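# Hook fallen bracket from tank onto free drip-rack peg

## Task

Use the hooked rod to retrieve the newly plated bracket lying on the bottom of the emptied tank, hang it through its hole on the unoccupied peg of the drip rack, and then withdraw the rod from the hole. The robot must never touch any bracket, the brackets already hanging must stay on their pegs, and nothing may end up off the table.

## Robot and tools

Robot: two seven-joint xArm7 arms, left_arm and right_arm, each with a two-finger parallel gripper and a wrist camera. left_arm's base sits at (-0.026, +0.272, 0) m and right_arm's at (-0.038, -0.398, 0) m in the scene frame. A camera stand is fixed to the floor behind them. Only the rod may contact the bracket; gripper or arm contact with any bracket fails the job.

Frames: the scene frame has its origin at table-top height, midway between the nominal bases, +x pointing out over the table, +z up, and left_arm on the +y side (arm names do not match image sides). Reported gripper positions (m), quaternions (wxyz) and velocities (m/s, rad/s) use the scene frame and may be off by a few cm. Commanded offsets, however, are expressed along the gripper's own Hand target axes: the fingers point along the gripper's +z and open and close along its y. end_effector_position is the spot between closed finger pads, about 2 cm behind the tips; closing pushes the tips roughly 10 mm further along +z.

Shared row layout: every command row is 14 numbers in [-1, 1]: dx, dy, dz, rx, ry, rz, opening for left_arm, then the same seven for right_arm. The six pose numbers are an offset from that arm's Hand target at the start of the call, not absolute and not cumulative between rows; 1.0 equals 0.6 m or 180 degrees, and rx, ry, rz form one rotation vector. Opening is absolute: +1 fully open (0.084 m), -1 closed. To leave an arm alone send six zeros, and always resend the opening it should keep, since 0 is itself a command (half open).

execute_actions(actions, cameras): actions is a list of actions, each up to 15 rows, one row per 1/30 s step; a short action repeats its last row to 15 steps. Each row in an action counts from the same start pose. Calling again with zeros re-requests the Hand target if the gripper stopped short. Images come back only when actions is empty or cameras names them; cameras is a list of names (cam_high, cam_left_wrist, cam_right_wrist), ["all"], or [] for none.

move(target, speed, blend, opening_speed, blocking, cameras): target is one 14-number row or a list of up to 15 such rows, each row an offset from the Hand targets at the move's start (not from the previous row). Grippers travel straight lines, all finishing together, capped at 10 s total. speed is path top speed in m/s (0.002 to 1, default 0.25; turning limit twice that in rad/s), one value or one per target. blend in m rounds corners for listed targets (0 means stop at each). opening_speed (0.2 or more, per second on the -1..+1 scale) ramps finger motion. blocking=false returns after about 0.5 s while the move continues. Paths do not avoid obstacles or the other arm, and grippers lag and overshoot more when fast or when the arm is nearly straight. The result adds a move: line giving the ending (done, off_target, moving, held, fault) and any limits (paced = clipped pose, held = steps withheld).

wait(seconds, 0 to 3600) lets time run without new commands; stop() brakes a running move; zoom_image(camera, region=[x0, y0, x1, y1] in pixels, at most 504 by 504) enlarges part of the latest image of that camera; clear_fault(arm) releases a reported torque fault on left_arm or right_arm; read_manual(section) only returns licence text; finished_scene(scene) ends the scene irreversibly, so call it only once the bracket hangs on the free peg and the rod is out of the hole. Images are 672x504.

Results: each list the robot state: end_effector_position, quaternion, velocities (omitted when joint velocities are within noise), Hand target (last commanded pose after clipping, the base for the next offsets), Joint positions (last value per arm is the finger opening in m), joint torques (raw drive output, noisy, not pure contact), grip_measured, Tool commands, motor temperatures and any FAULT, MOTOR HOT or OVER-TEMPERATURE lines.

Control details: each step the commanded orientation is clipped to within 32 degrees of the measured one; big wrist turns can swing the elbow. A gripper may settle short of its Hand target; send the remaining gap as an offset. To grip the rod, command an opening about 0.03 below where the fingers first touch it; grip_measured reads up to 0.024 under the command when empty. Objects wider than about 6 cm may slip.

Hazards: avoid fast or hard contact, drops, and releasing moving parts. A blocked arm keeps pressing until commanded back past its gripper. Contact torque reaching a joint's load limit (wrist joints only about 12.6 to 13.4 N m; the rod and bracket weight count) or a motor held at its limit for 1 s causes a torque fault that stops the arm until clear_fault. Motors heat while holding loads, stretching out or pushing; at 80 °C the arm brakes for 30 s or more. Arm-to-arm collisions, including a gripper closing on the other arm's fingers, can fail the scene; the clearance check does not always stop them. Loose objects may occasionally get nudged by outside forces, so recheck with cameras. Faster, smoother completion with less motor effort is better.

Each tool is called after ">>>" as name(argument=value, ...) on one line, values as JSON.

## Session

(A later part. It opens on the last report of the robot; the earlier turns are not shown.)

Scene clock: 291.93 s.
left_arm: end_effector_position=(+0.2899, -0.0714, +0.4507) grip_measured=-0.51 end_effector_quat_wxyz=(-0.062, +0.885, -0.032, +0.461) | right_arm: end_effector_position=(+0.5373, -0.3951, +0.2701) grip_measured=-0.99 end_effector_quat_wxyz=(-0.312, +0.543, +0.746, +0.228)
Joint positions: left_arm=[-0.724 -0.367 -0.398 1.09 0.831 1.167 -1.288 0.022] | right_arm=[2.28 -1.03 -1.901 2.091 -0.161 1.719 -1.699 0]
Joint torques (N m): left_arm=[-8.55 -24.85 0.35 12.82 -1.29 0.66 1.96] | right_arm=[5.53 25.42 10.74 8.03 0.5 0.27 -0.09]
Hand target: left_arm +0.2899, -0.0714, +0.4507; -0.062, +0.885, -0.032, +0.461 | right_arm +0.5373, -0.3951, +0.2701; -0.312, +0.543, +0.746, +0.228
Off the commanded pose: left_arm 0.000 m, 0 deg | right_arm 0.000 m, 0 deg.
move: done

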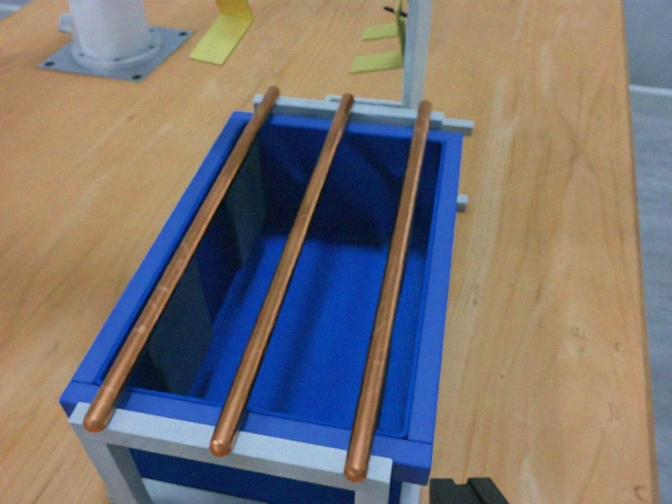

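>>> move(target=[-0.0279,-0.4158,0.0998,-0.3945,0.0445,0.2486,-1,0.3527,-0.1837,0.3647,-0.1624,0.1174,0.1080,-1], speed=0.12, cameras=["all"])

Scene clock: 343.20 s.
left_arm: end_effector_position=(+0.3290, +0.1824, +0.4379) grip_measured=-0.51 end_effector_quat_wxyz=(+0.292, +0.650, -0.603, +0.358) | right_arm: end_effector_position=(+0.3388, -0.1393, +0.2672) grip_measured=-0.99 end_effector_quat_wxyz=(-0.329, +0.669, +0.496, +0.446)
Joint positions: left_arm=[-1.502 -1.43 0.861 0.956 0.411 1.26 0.712 0.022] | right_arm=[1.587 -0.993 -1.174 0.401 0.419 0.066 -1.434 0]
Joint torques (N m): left_arm=[-8.7 8.87 -14.52 7.56 -4.95 -0.71 2.28] | right_arm=[5.57 0.99 15.16 6.55 1.09 -2.19 1.27]
Hand target: left_arm +0.3290, +0.1824, +0.4379; +0.292, +0.650, -0.603, +0.358 | right_arm +0.3388, -0.1393, +0.2672; -0.329, +0.669, +0.496, +0.446
Off the commanded pose: left_arm 0.000 m, 0 deg | right_arm 0.000 m, 0 deg.
move: done

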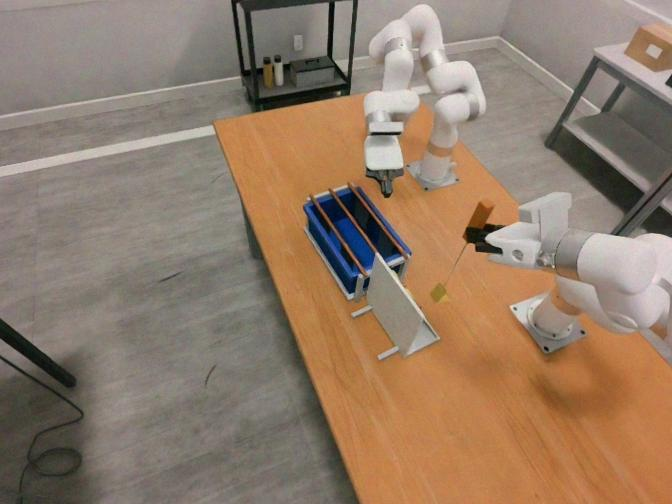

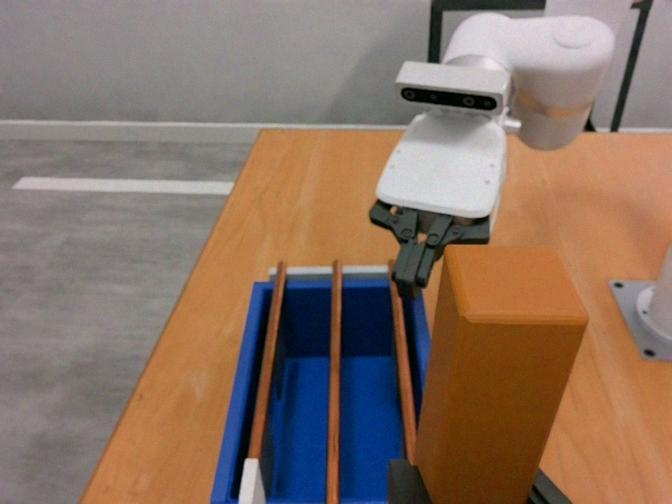

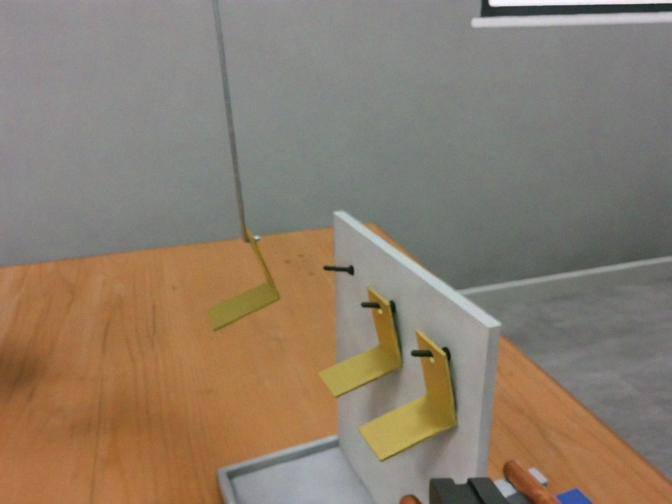

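Excellent view.

>>> zoom_image(camera="cam_right_wrist", region=[200, 200, 400, 350])

>>> zoom_image(camera="cam_right_wrist", region=[225, 215, 285, 265])

Scaled by 2.520 from the camera's image (finer frame: 960x720).

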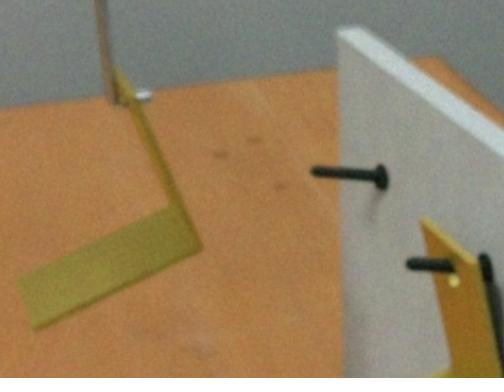

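Scaled by 8.400 from the camera's image (finer frame: 960x720).

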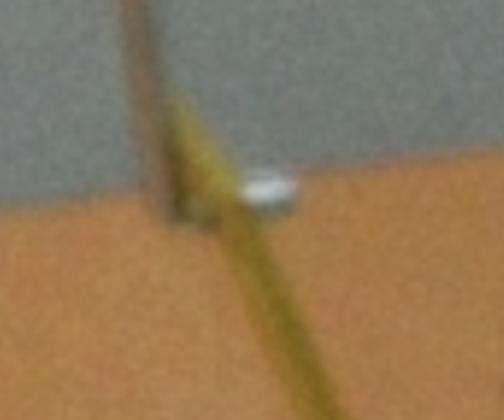

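>>> move(target=[0,0,0,0,0,0,-1,-0.0012,-0.2833,0.2855,-0.2652,0.0386,0.0914,-1], speed=0.2, cameras=["cam_right_wrist"])

>>> zoom_image(camera="cam_right_wrist", region=[240, 150, 440, 350])

Scene clock: 370.87 s.
left_arm: end_effector_position=(+0.3290, +0.1824, +0.4379) grip_measured=-0.51 end_effector_quat_wxyz=(+0.292, +0.650, -0.603, +0.358) | right_arm: end_effector_position=(+0.2225, +0.0612, +0.2001) grip_measured=-0.99 end_effector_quat_wxyz=(-0.118, +0.779, +0.155, +0.596)
Joint positions: left_arm=[-1.502 -1.43 0.861 0.957 0.411 1.26 0.712 0.022] | right_arm=[3.811 -0.857 -2.175 0.948 0.97 -1.693 -0.65 0]
Joint torques (N m): left_arm=[-8.23 9.93 -14.53 7.89 -4.58 -0.91 2.1] | right_arm=[5.2 26.59 6.72 6.51 1.43 -3.64 1.24]
Hand target: left_arm +0.3290, +0.1824, +0.4379; +0.292, +0.650, -0.603, +0.358 | right_arm +0.2225, +0.0612, +0.2001; -0.118, +0.779, +0.155, +0.596
Off the commanded pose: left_arm 0.000 m, 0 deg | right_arm 0.000 m, 0 deg.
joint sent to its limit (right arm) — joint 6 (wrist pitch), lower limit. The joint targets still meet the commanded pose.
move: done

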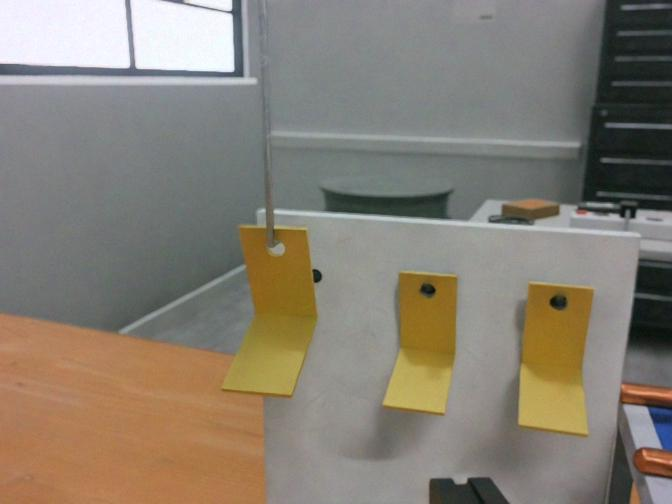

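Scaled by 2.520 from the camera's image (finer frame: 960x720).

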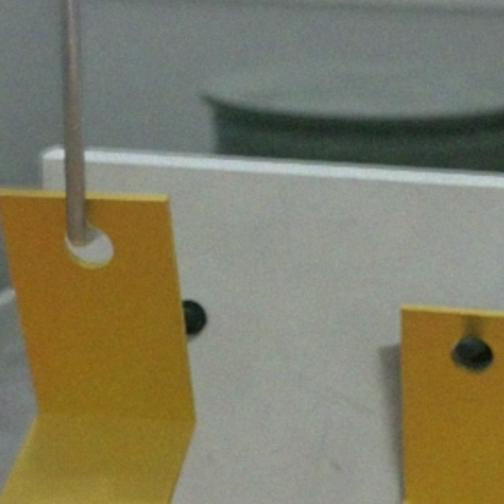

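>>> move(target=[-0.0518,-0.0585,0.0193,0,0,0,-1,0,0,0,0,0,0,-1], speed=0.05, cameras=["cam_right_wrist"])

>>> zoom_image(camera="cam_right_wrist", region=[250, 210, 390, 320])

Scene clock: 392.17 s.
left_arm: end_effector_position=(+0.3646, +0.1945, +0.4077) grip_measured=-0.51 end_effector_quat_wxyz=(+0.292, +0.650, -0.603, +0.358) | right_arm: end_effector_position=(+0.2225, +0.0612, +0.2001) grip_measured=-0.99 end_effector_quat_wxyz=(-0.118, +0.779, +0.155, +0.596)
Joint positions: left_arm=[-1.535 -1.438 0.965 0.994 0.466 1.245 0.783 0.022] | right_arm=[3.811 -0.857 -2.175 0.948 0.97 -1.693 -0.65 0]
Joint torques (N m): left_arm=[-8.92 10.5 -16.27 6.92 2.25 -5.59 2.02] | right_arm=[5.55 26.33 7.03 6.62 1.47 -2.82 1.31]
Hand target: left_arm +0.3647, +0.1945, +0.4077; +0.292, +0.650, -0.603, +0.358 | right_arm +0.2225, +0.0612, +0.2001; -0.118, +0.779, +0.155, +0.596
Off the commanded pose: left_arm 0.000 m, 0 deg | right_arm 0.000 m, 0 deg.
joint at its limit (right arm) — joint 6 (wrist pitch), lower limit.
move: done

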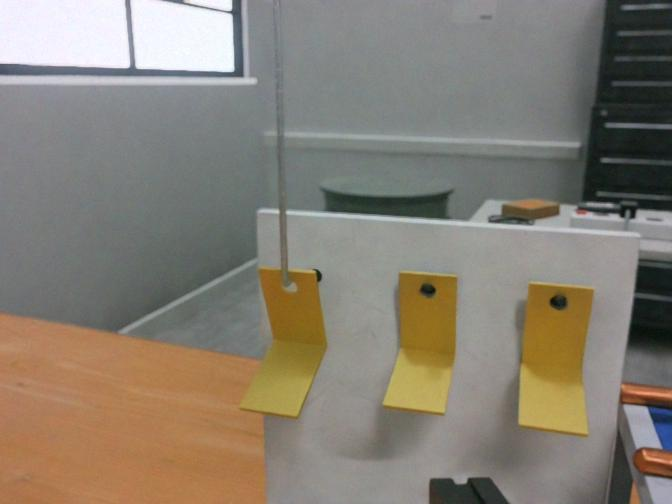

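Scaled by 3.600 from the camera's image (finer frame: 960x720).

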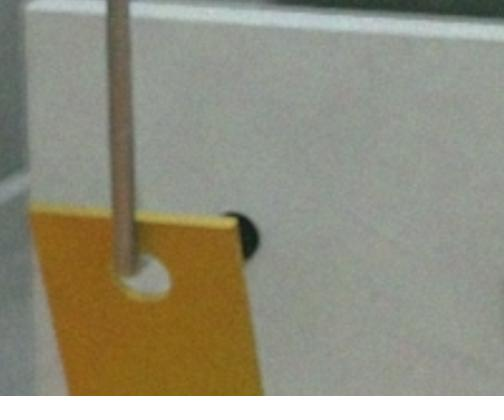

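>>> move(target=[-0.0009,-0.0199,0.0006,0,0,0,-1,0,0,0,0,0,0,-1], speed=0.04, cameras=["cam_right_wrist"])

>>> zoom_image(camera="cam_right_wrist", region=[260, 240, 340, 320])

Scene clock: 404.67 s.
left_arm: end_effector_position=(+0.3765, +0.1958, +0.4076) grip_measured=-0.51 end_effector_quat_wxyz=(+0.292, +0.650, -0.603, +0.358) | right_arm: end_effector_position=(+0.2225, +0.0612, +0.2001) grip_measured=-0.99 end_effector_quat_wxyz=(-0.118, +0.779, +0.155, +0.596)
Joint positions: left_arm=[-1.562 -1.424 0.983 1.03 0.472 1.246 0.796 0.022] | right_arm=[3.811 -0.857 -2.175 0.948 0.97 -1.693 -0.65 0]
Joint torques (N m): left_arm=[-8.96 29.63 -16.75 6.57 2.56 -0.63 2.38] | right_arm=[5.67 26.4 7.11 6.52 1.36 -2.05 1.18]
Hand target: left_arm +0.3766, +0.1958, +0.4076; +0.292, +0.650, -0.603, +0.358 | right_arm +0.2225, +0.0612, +0.2001; -0.118, +0.779, +0.155, +0.596
Off the commanded pose: left_arm 0.000 m, 0 deg | right_arm 0.000 m, 0 deg.
joint at its limit (right arm) — joint 6 (wrist pitch), lower limit.
move: done

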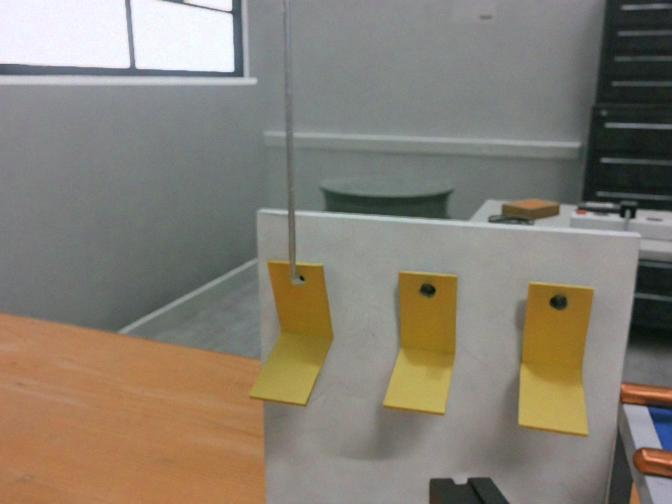

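Scaled by 6.300 from the camera's image (finer frame: 960x720).

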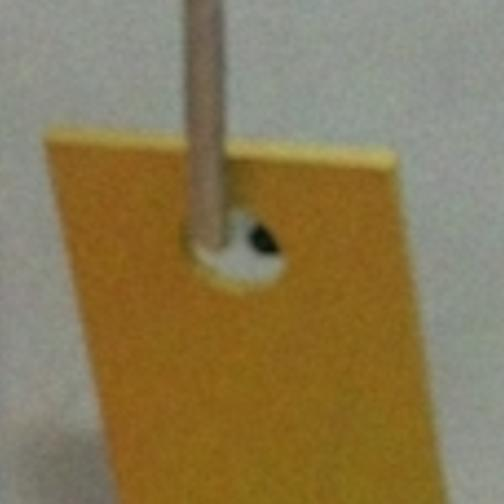

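>>> move(target=[[-0.0015,0.0,0,0,0,0,-1,0,0,0,0,0,0,-1],[-0.0024,-0.0183,0.0006,0,0,0,-1,0,0,0,0,0,0,-1]], speed=0.03, cameras=["cam_right_wrist"])

>>> zoom_image(camera="cam_right_wrist", region=[260, 240, 340, 320])

Scene clock: 417.97 s.
left_arm: end_effector_position=(+0.3875, +0.1974, +0.4068) grip_measured=-0.51 end_effector_quat_wxyz=(+0.292, +0.650, -0.603, +0.358) | right_arm: end_effector_position=(+0.2225, +0.0612, +0.2001) grip_measured=-0.99 end_effector_quat_wxyz=(-0.118, +0.779, +0.155, +0.596)
Joint positions: left_arm=[-1.586 -1.413 1 1.063 0.478 1.249 0.809 0.022] | right_arm=[3.811 -0.857 -2.175 0.948 0.97 -1.693 -0.65 0]
Joint torques (N m): left_arm=[-9.1 30.03 -16.63 6.74 1.84 -0.68 2.38] | right_arm=[5.11 26.64 6.93 6.55 1.43 -1.32 1.3]
Hand target: left_arm +0.3875, +0.1974, +0.4068; +0.292, +0.650, -0.603, +0.358 | right_arm +0.2225, +0.0612, +0.2001; -0.118, +0.779, +0.155, +0.596
Off the commanded pose: left_arm 0.000 m, 0 deg | right_arm 0.000 m, 0 deg.
joint at its limit (right arm) — joint 6 (wrist pitch), lower limit.
move: done

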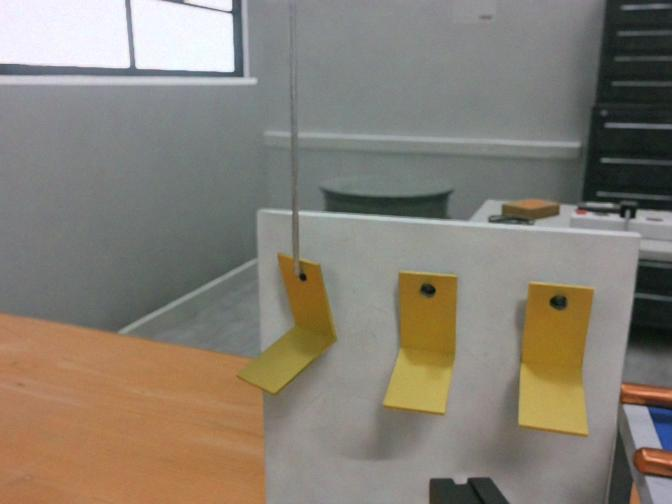

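Scaled by 6.300 from the camera's image (finer frame: 960x720).

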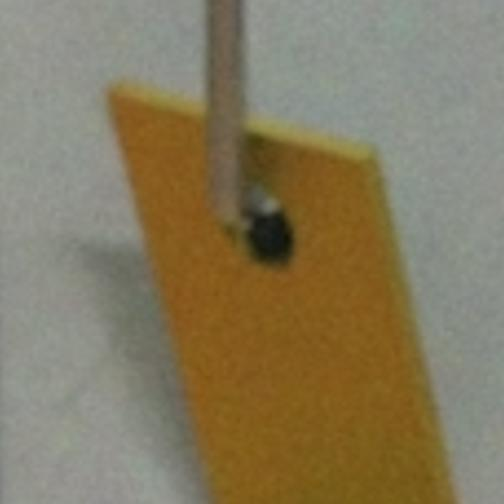

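>>> move(target=[0.0,-0.0075,0,0,0,0,-1,0,0,0,0,0,0,-1], speed=0.03, cameras=["cam_right_wrist"])

>>> zoom_image(camera="cam_right_wrist", region=[260, 240, 340, 320])

Scene clock: 429.37 s.
left_arm: end_effector_position=(+0.3919, +0.1979, +0.4070) grip_measured=-0.51 end_effector_quat_wxyz=(+0.292, +0.650, -0.603, +0.358) | right_arm: end_effector_position=(+0.2225, +0.0612, +0.2001) grip_measured=-0.99 end_effector_quat_wxyz=(-0.118, +0.779, +0.155, +0.596)
Joint positions: left_arm=[-1.597 -1.407 1.007 1.078 0.48 1.25 0.813 0.022] | right_arm=[3.811 -0.857 -2.175 0.948 0.97 -1.693 -0.65 0]
Joint torques (N m): left_arm=[-8.66 30.59 -17.23 6.81 2.31 -0.73 2.48] | right_arm=[5.41 26.3 7.12 6.53 1.37 -1.03 1.21]
Hand target: left_arm +0.3919, +0.1979, +0.4070; +0.292, +0.650, -0.603, +0.358 | right_arm +0.2225, +0.0612, +0.2001; -0.118, +0.779, +0.155, +0.596
Off the commanded pose: left_arm 0.000 m, 0 deg | right_arm 0.000 m, 0 deg.
joint at its limit (right arm) — joint 6 (wrist pitch), lower limit.
move: done

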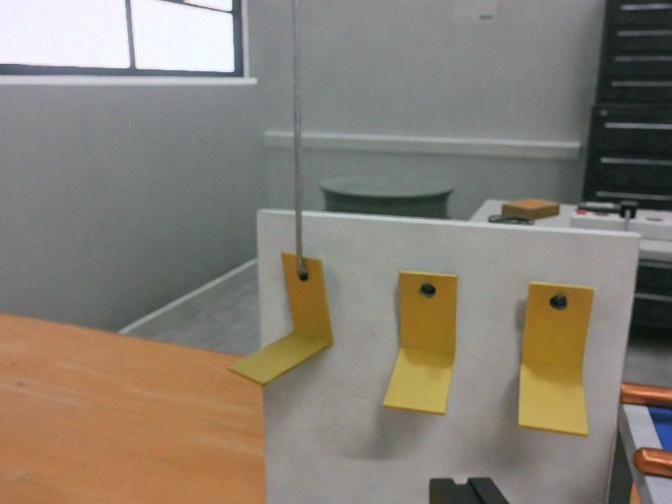

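Scaled by 6.300 from the camera's image (finer frame: 960x720).

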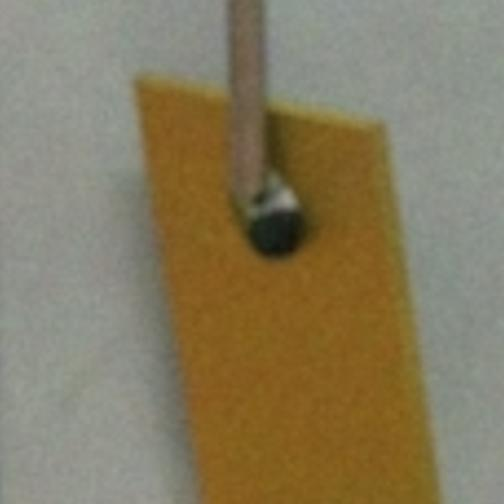

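>>> move(target=[0.0,-0.0083,0,0,0,0,-1,0,0,0,0,0,0,-1], speed=0.03, cameras=["cam_right_wrist"])

>>> zoom_image(camera="cam_right_wrist", region=[260, 240, 340, 320])

Scene clock: 434.97 s.
left_arm: end_effector_position=(+0.3969, +0.1984, +0.4073) grip_measured=-0.51 end_effector_quat_wxyz=(+0.292, +0.650, -0.603, +0.358) | right_arm: end_effector_position=(+0.2225, +0.0612, +0.2001) grip_measured=-0.99 end_effector_quat_wxyz=(-0.118, +0.779, +0.155, +0.596)
Joint positions: left_arm=[-1.609 -1.402 1.013 1.095 0.481 1.251 0.818 0.022] | right_arm=[3.811 -0.857 -2.175 0.948 0.97 -1.693 -0.65 0]
Joint torques (N m): left_arm=[-8.06 30.27 -20.24 8.48 2.56 -2.3 2.82] | right_arm=[5.3 26.61 7.04 6.38 1.45 -1.08 1.2]
Hand target: left_arm +0.3969, +0.1984, +0.4073; +0.292, +0.650, -0.603, +0.358 | right_arm +0.2225, +0.0612, +0.2001; -0.118, +0.779, +0.155, +0.596
Off the commanded pose: left_arm 0.000 m, 0 deg | right_arm 0.000 m, 0 deg.
joint at its limit (right arm) — joint 6 (wrist pitch), lower limit.
move: done

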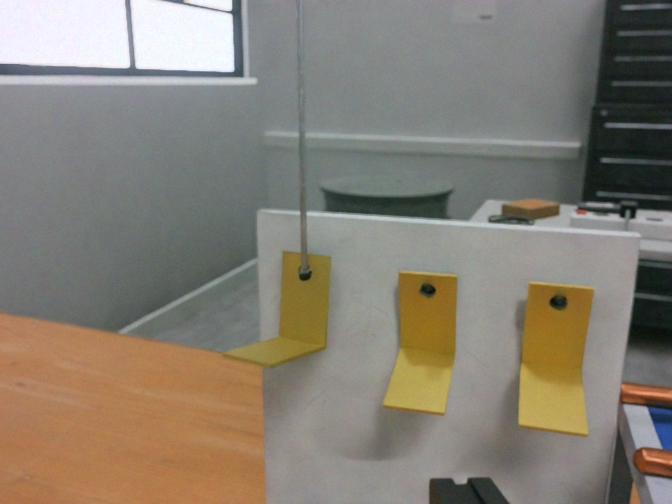

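Scaled by 6.300 from the camera's image (finer frame: 960x720).

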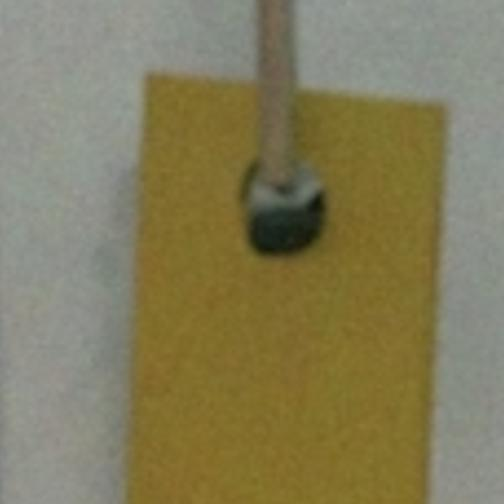

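>>> move(target=[[-0.0045,0.0,-0.0005,0,0,0,-1,0,0,0,0,0,0,-1],[-0.0083,0.0002,0.0026,0,0,0,-1,0,0,0,0,0,0,-1]], speed=0.02, cameras=["cam_right_wrist"])

>>> zoom_image(camera="cam_right_wrist", region=[260, 240, 340, 320])

Scene clock: 449.20 s.
left_arm: end_effector_position=(+0.3969, +0.2000, +0.4024) grip_measured=-0.51 end_effector_quat_wxyz=(+0.292, +0.650, -0.603, +0.358) | right_arm: end_effector_position=(+0.2225, +0.0612, +0.2001) grip_measured=-0.99 end_effector_quat_wxyz=(-0.118, +0.779, +0.155, +0.596)
Joint positions: left_arm=[-1.602 -1.41 1.021 1.085 0.487 1.249 0.824 0.022] | right_arm=[3.811 -0.857 -2.175 0.948 0.97 -1.693 -0.65 0]
Joint torques (N m): left_arm=[8.16 12.11 -17.33 2.57 1.89 -5.33 2.16] | right_arm=[5.35 26.71 7.07 6.36 1.52 -1.1 1.28]
Hand target: left_arm +0.3969, +0.2000, +0.4023; +0.292, +0.650, -0.603, +0.358 | right_arm +0.2225, +0.0612, +0.2001; -0.118, +0.779, +0.155, +0.596
Off the commanded pose: left_arm 0.000 m, 0 deg | right_arm 0.000 m, 0 deg.
joint at its limit (right arm) — joint 6 (wrist pitch), lower limit.
move: done

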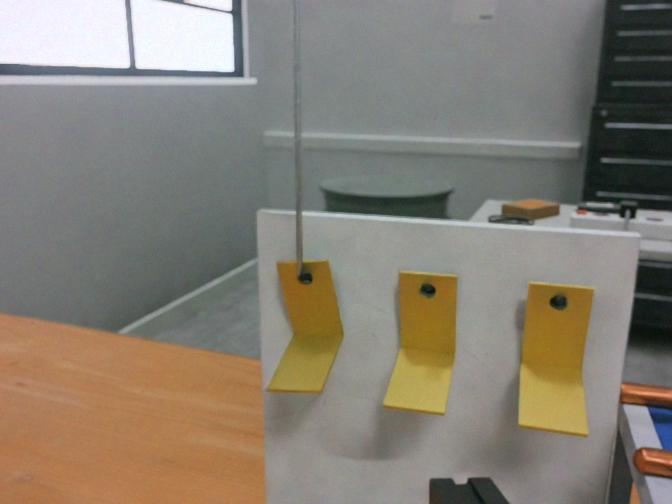

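Scaled by 6.300 from the camera's image (finer frame: 960x720).

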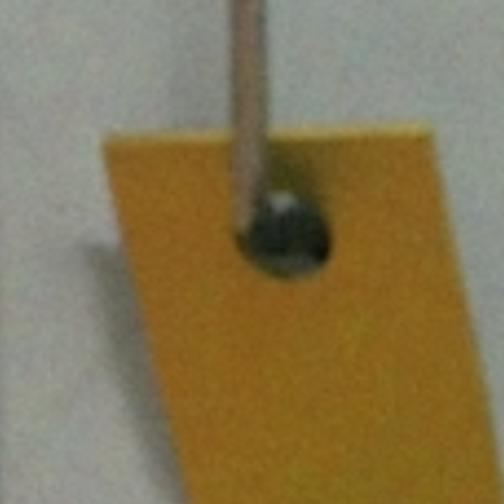

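>>> move(target=[0.0009,0.02,-0.0006,0,0,0,-1,0,0,0,0,0,0,-1], speed=0.03, cameras=["cam_right_wrist"])

>>> zoom_image(camera="cam_right_wrist", region=[260, 240, 340, 320])

Scene clock: 454.03 s.
left_arm: end_effector_position=(+0.3849, +0.1988, +0.4024) grip_measured=-0.51 end_effector_quat_wxyz=(+0.292, +0.650, -0.603, +0.358) | right_arm: end_effector_position=(+0.2225, +0.0612, +0.2001) grip_measured=-0.99 end_effector_quat_wxyz=(-0.118, +0.779, +0.155, +0.596)
Joint positions: left_arm=[-1.574 -1.423 1.004 1.047 0.481 1.246 0.811 0.022] | right_arm=[3.811 -0.857 -2.175 0.948 0.97 -1.693 -0.65 0]
Joint torques (N m): left_arm=[8.66 11.68 -23.03 3.32 -3 -5.28 -1.82] | right_arm=[5.27 26.45 7 6.36 1.3 -1.11 1.25]
Hand target: left_arm +0.3849, +0.1987, +0.4024; +0.292, +0.650, -0.603, +0.358 | right_arm +0.2225, +0.0612, +0.2001; -0.118, +0.779, +0.155, +0.596
Off the commanded pose: left_arm 0.000 m, 0 deg | right_arm 0.000 m, 0 deg.
joint at its limit (right arm) — joint 6 (wrist pitch), lower limit.
move: done

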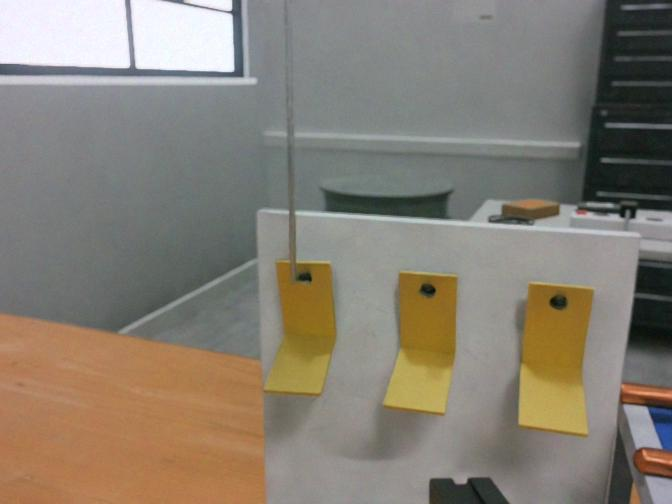

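Scaled by 6.300 from the camera's image (finer frame: 960x720).

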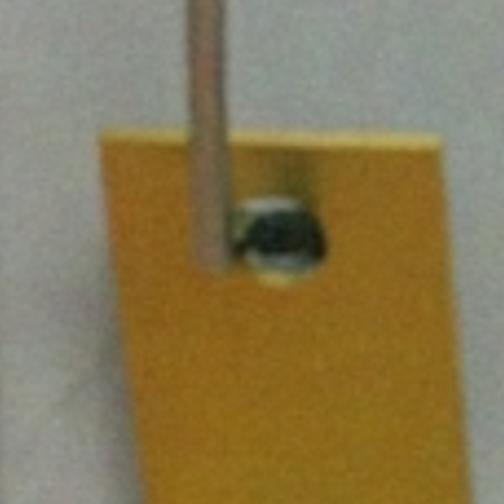

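>>> move(target=[[0.0036,0.0832,-0.0023,0,0,0,-1,0,0,0,0,0,0,-1],[-0.0463,0.1772,-0.1347,0,0,0,-1,0.121,0.3833,0.0205,0.2652,-0.0386,-0.0914,-1]], speed=[0.06,0.15], blend=0.01, cameras=["cam_right_wrist"])

>>> move(target=[-0.3292,0.0473,0.1659,-0.0244,-0.498,0.0323,-1,0,0,0,0,0,0,-1], speed=0.25, cameras=["all"])

Scene clock: 486.23 s.
left_arm: end_effector_position=(+0.2697, +0.2694, +0.4205) grip_measured=-0.51 end_effector_quat_wxyz=(+0.292, +0.650, -0.603, +0.358) | right_arm: end_effector_position=(+0.3392, -0.1393, +0.2671) grip_measured=-0.99 end_effector_quat_wxyz=(-0.329, +0.669, +0.496, +0.446)
Joint positions: left_arm=[-1.282 -1.606 0.811 0.921 0.359 1.495 0.786 0.022] | right_arm=[1.693 -1.378 -1.486 0.497 -1.18 0.275 -0.243 0]
Joint torques (N m): left_arm=[8.65 11.33 -18.73 5.89 -5.44 -0.47 2.4] | right_arm=[5.3 4.87 18.35 3.83 2.74 -1.18 -1.68]
Hand target: left_arm +0.2697, +0.2694, +0.4205; +0.292, +0.650, -0.603, +0.358 | right_arm +0.3392, -0.1393, +0.2671; -0.329, +0.669, +0.496, +0.446
Off the commanded pose: left_arm 0.000 m, 0 deg | right_arm 0.000 m, 0 deg.
move: done

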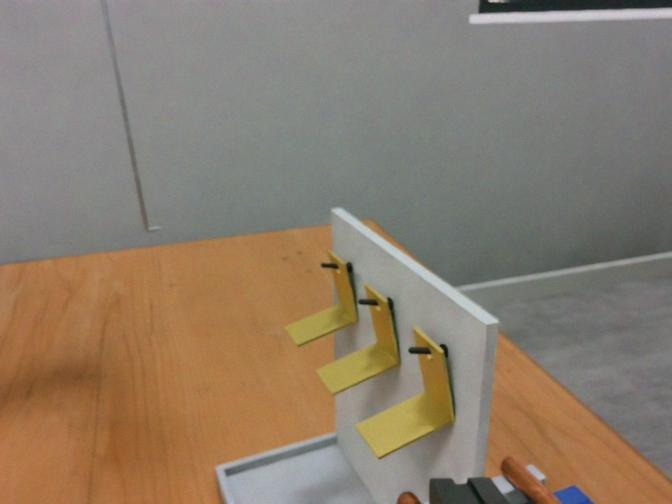

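Scene clock: 489.90 s.
left_arm: end_effector_position=(+0.2495, +0.2994, +0.2004) grip_measured=-0.51 end_effector_quat_wxyz=(-0.212, +0.675, -0.674, -0.212) | right_arm: end_effector_position=(+0.3392, -0.1393, +0.2671) grip_measured=-0.99 end_effector_quat_wxyz=(-0.329, +0.669, +0.496, +0.446)
Joint positions: left_arm=[-1.34 -0.792 0.797 0.544 0.925 1.722 0.601 0.022] | right_arm=[1.693 -1.379 -1.486 0.497 -1.18 0.275 -0.243 0]
Joint torques (N m): left_arm=[-8.34 11.22 -6.67 9.42 4.78 -2.62 -2.14] | right_arm=[5.15 4.71 18.4 3.62 2.88 -1.18 -1.52]
Hand target: left_arm +0.2495, +0.2994, +0.2004; -0.212, +0.675, -0.674, -0.212 | right_arm +0.3392, -0.1393, +0.2671; -0.329, +0.669, +0.496, +0.446
Off the commanded pose: left_arm 0.000 m, 0 deg | right_arm 0.000 m, 0 deg.
move: done

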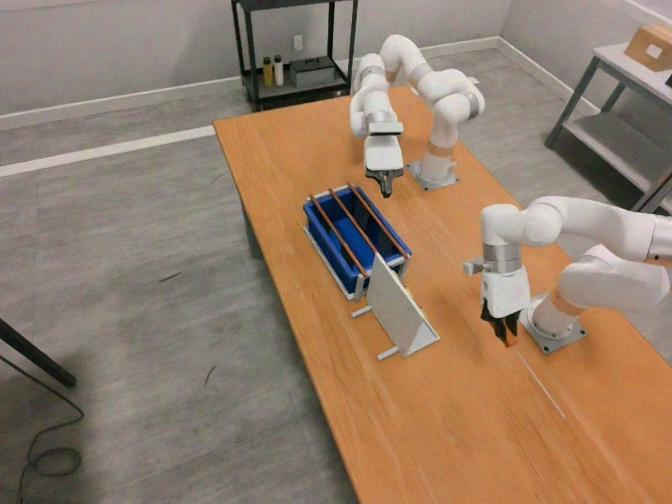

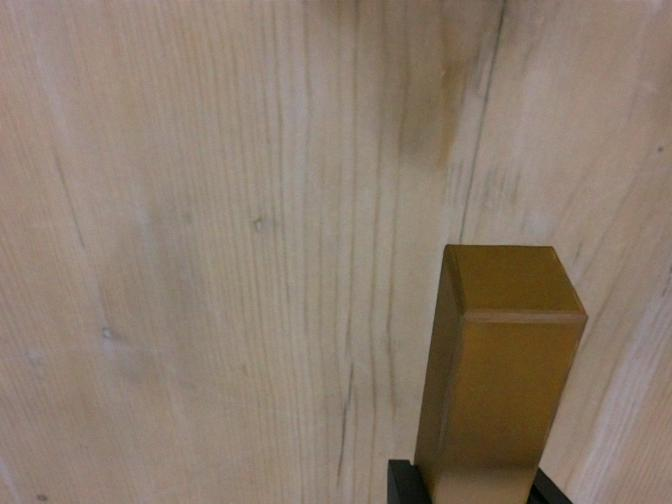

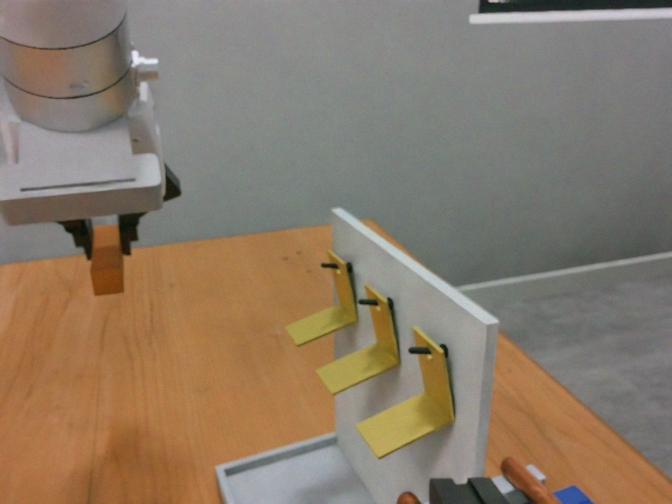

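>>> move(target=[[0.1500,0,0.2140,0,0,0,-1,0,0,0,0,0,0,-1],[0.1617,0,0.2307,0,0,0,-1,0,0,0,0,0,0,-1]], speed=[0.15,0.03], blend=0.003)

>>> move(target=[0,0,0,0,0,0,0.1,0,0,0,0,0,0,-1], opening_speed=1.0)

>>> move(target=[0,0,-0.15,0,0,0,0.1,0,0,0,0,0,0,-1], speed=0.12, cameras=["all"])

Scene clock: 497.07 s.
left_arm: end_effector_position=(+0.2494, +0.2992, +0.0314) grip_measured=-0.51 end_effector_quat_wxyz=(-0.212, +0.675, -0.674, -0.212) | right_arm: end_effector_position=(+0.3392, -0.1393, +0.2671) grip_measured=-0.99 end_effector_quat_wxyz=(-0.329, +0.669, +0.496, +0.446)
Joint positions: left_arm=[-1.754 -0.334 1.509 0.393 1.137 1.062 0.372 0.022] | right_arm=[1.693 -1.379 -1.486 0.497 -1.18 0.275 -0.243 0]
Joint torques (N m): left_arm=[-8.55 12.63 -2.26 9.96 -2.96 -2.32 -2.15] | right_arm=[5.26 4.78 18.41 3.64 2.76 -1.18 -1.39]
Hand target: left_arm +0.2494, +0.2992, +0.0314; -0.212, +0.675, -0.674, -0.212 | right_arm +0.3392, -0.1393, +0.2671; -0.329, +0.669, +0.496, +0.446
Off the commanded pose: left_arm 0.000 m, 0 deg | right_arm 0.000 m, 0 deg.
move: done

Scene clock: 498.40 s.
left_arm: end_effector_position=(+0.2494, +0.2992, +0.0314) grip_measured=+0.09 end_effector_quat_wxyz=(-0.212, +0.675, -0.674, -0.212) | right_arm: end_effector_position=(+0.3392, -0.1393, +0.2671) grip_measured=-0.99 end_effector_quat_wxyz=(-0.329, +0.669, +0.496, +0.446)
Joint positions: left_arm=[-1.754 -0.333 1.509 0.393 1.137 1.062 0.372 0.048] | right_arm=[1.693 -1.379 -1.486 0.497 -1.18 0.275 -0.243 0]
Joint torques (N m): left_arm=[-8.62 12.46 -2.48 9.39 -3.02 -2.17 -1.81] | right_arm=[5.34 4.95 18.43 3.73 2.88 -1.14 -1.32]
Hand target: left_arm +0.2494, +0.2992, +0.0314; -0.212, +0.675, -0.674, -0.212 | right_arm +0.3392, -0.1393, +0.2671; -0.329, +0.669, +0.496, +0.446
Off the commanded pose: left_arm 0.000 m, 0 deg | right_arm 0.000 m, 0 deg.
move: done

Scene clock: 499.63 s.
left_arm: end_effector_position=(+0.2495, +0.2476, +0.1052) grip_measured=+0.09 end_effector_quat_wxyz=(-0.212, +0.675, -0.674, -0.212) | right_arm: end_effector_position=(+0.3392, -0.1393, +0.2671) grip_measured=-0.99 end_effector_quat_wxyz=(-0.329, +0.669, +0.496, +0.446)
Joint positions: left_arm=[-1.633 -0.51 1.112 0.489 0.935 1.386 0.401 0.048] | right_arm=[1.693 -1.379 -1.486 0.497 -1.18 0.275 -0.243 0]
Joint torques (N m): left_arm=[8.38 -10.11 -10.04 11.88 -2.56 1.67 2.2] | right_arm=[5.24 5.03 18.34 3.7 2.88 -1.23 -1.42]
Hand target: left_arm +0.2495, +0.2476, +0.1052; -0.212, +0.675, -0.674, -0.212 | right_arm +0.3392, -0.1393, +0.2671; -0.329, +0.669, +0.496, +0.446
Off the commanded pose: left_arm 0.000 m, 0 deg | right_arm 0.000 m, 0 deg.
move: done

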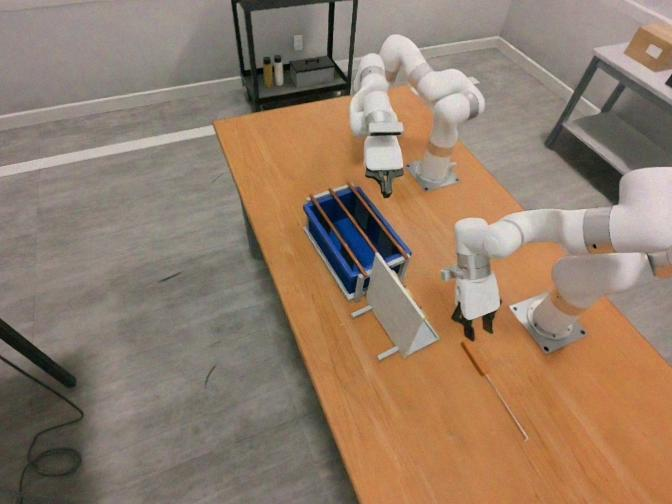

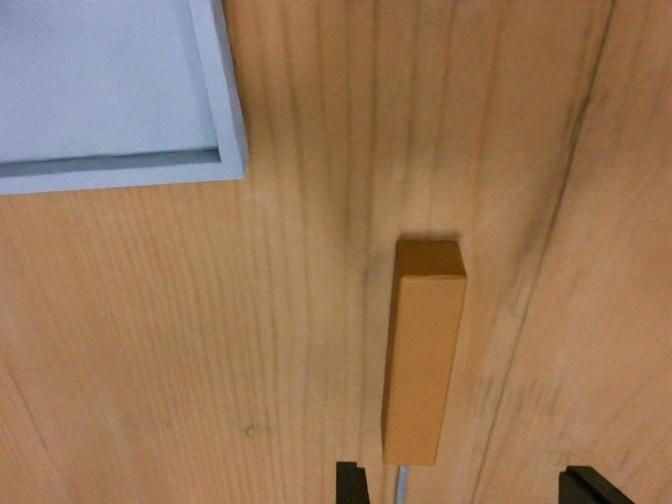

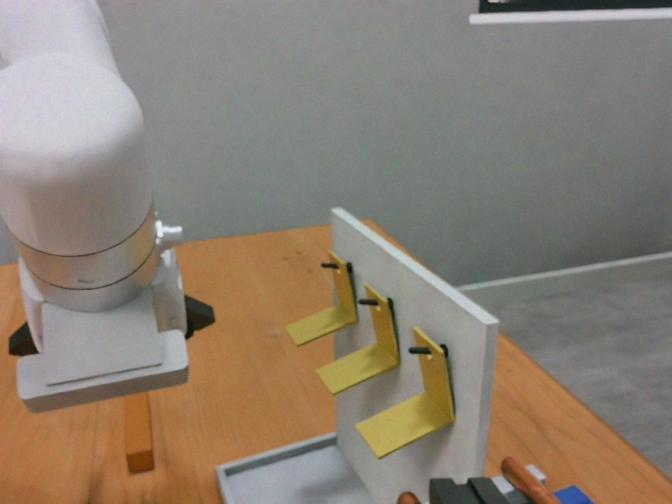

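>>> finished_scene(scene=1)

The scene is finished: the task was done.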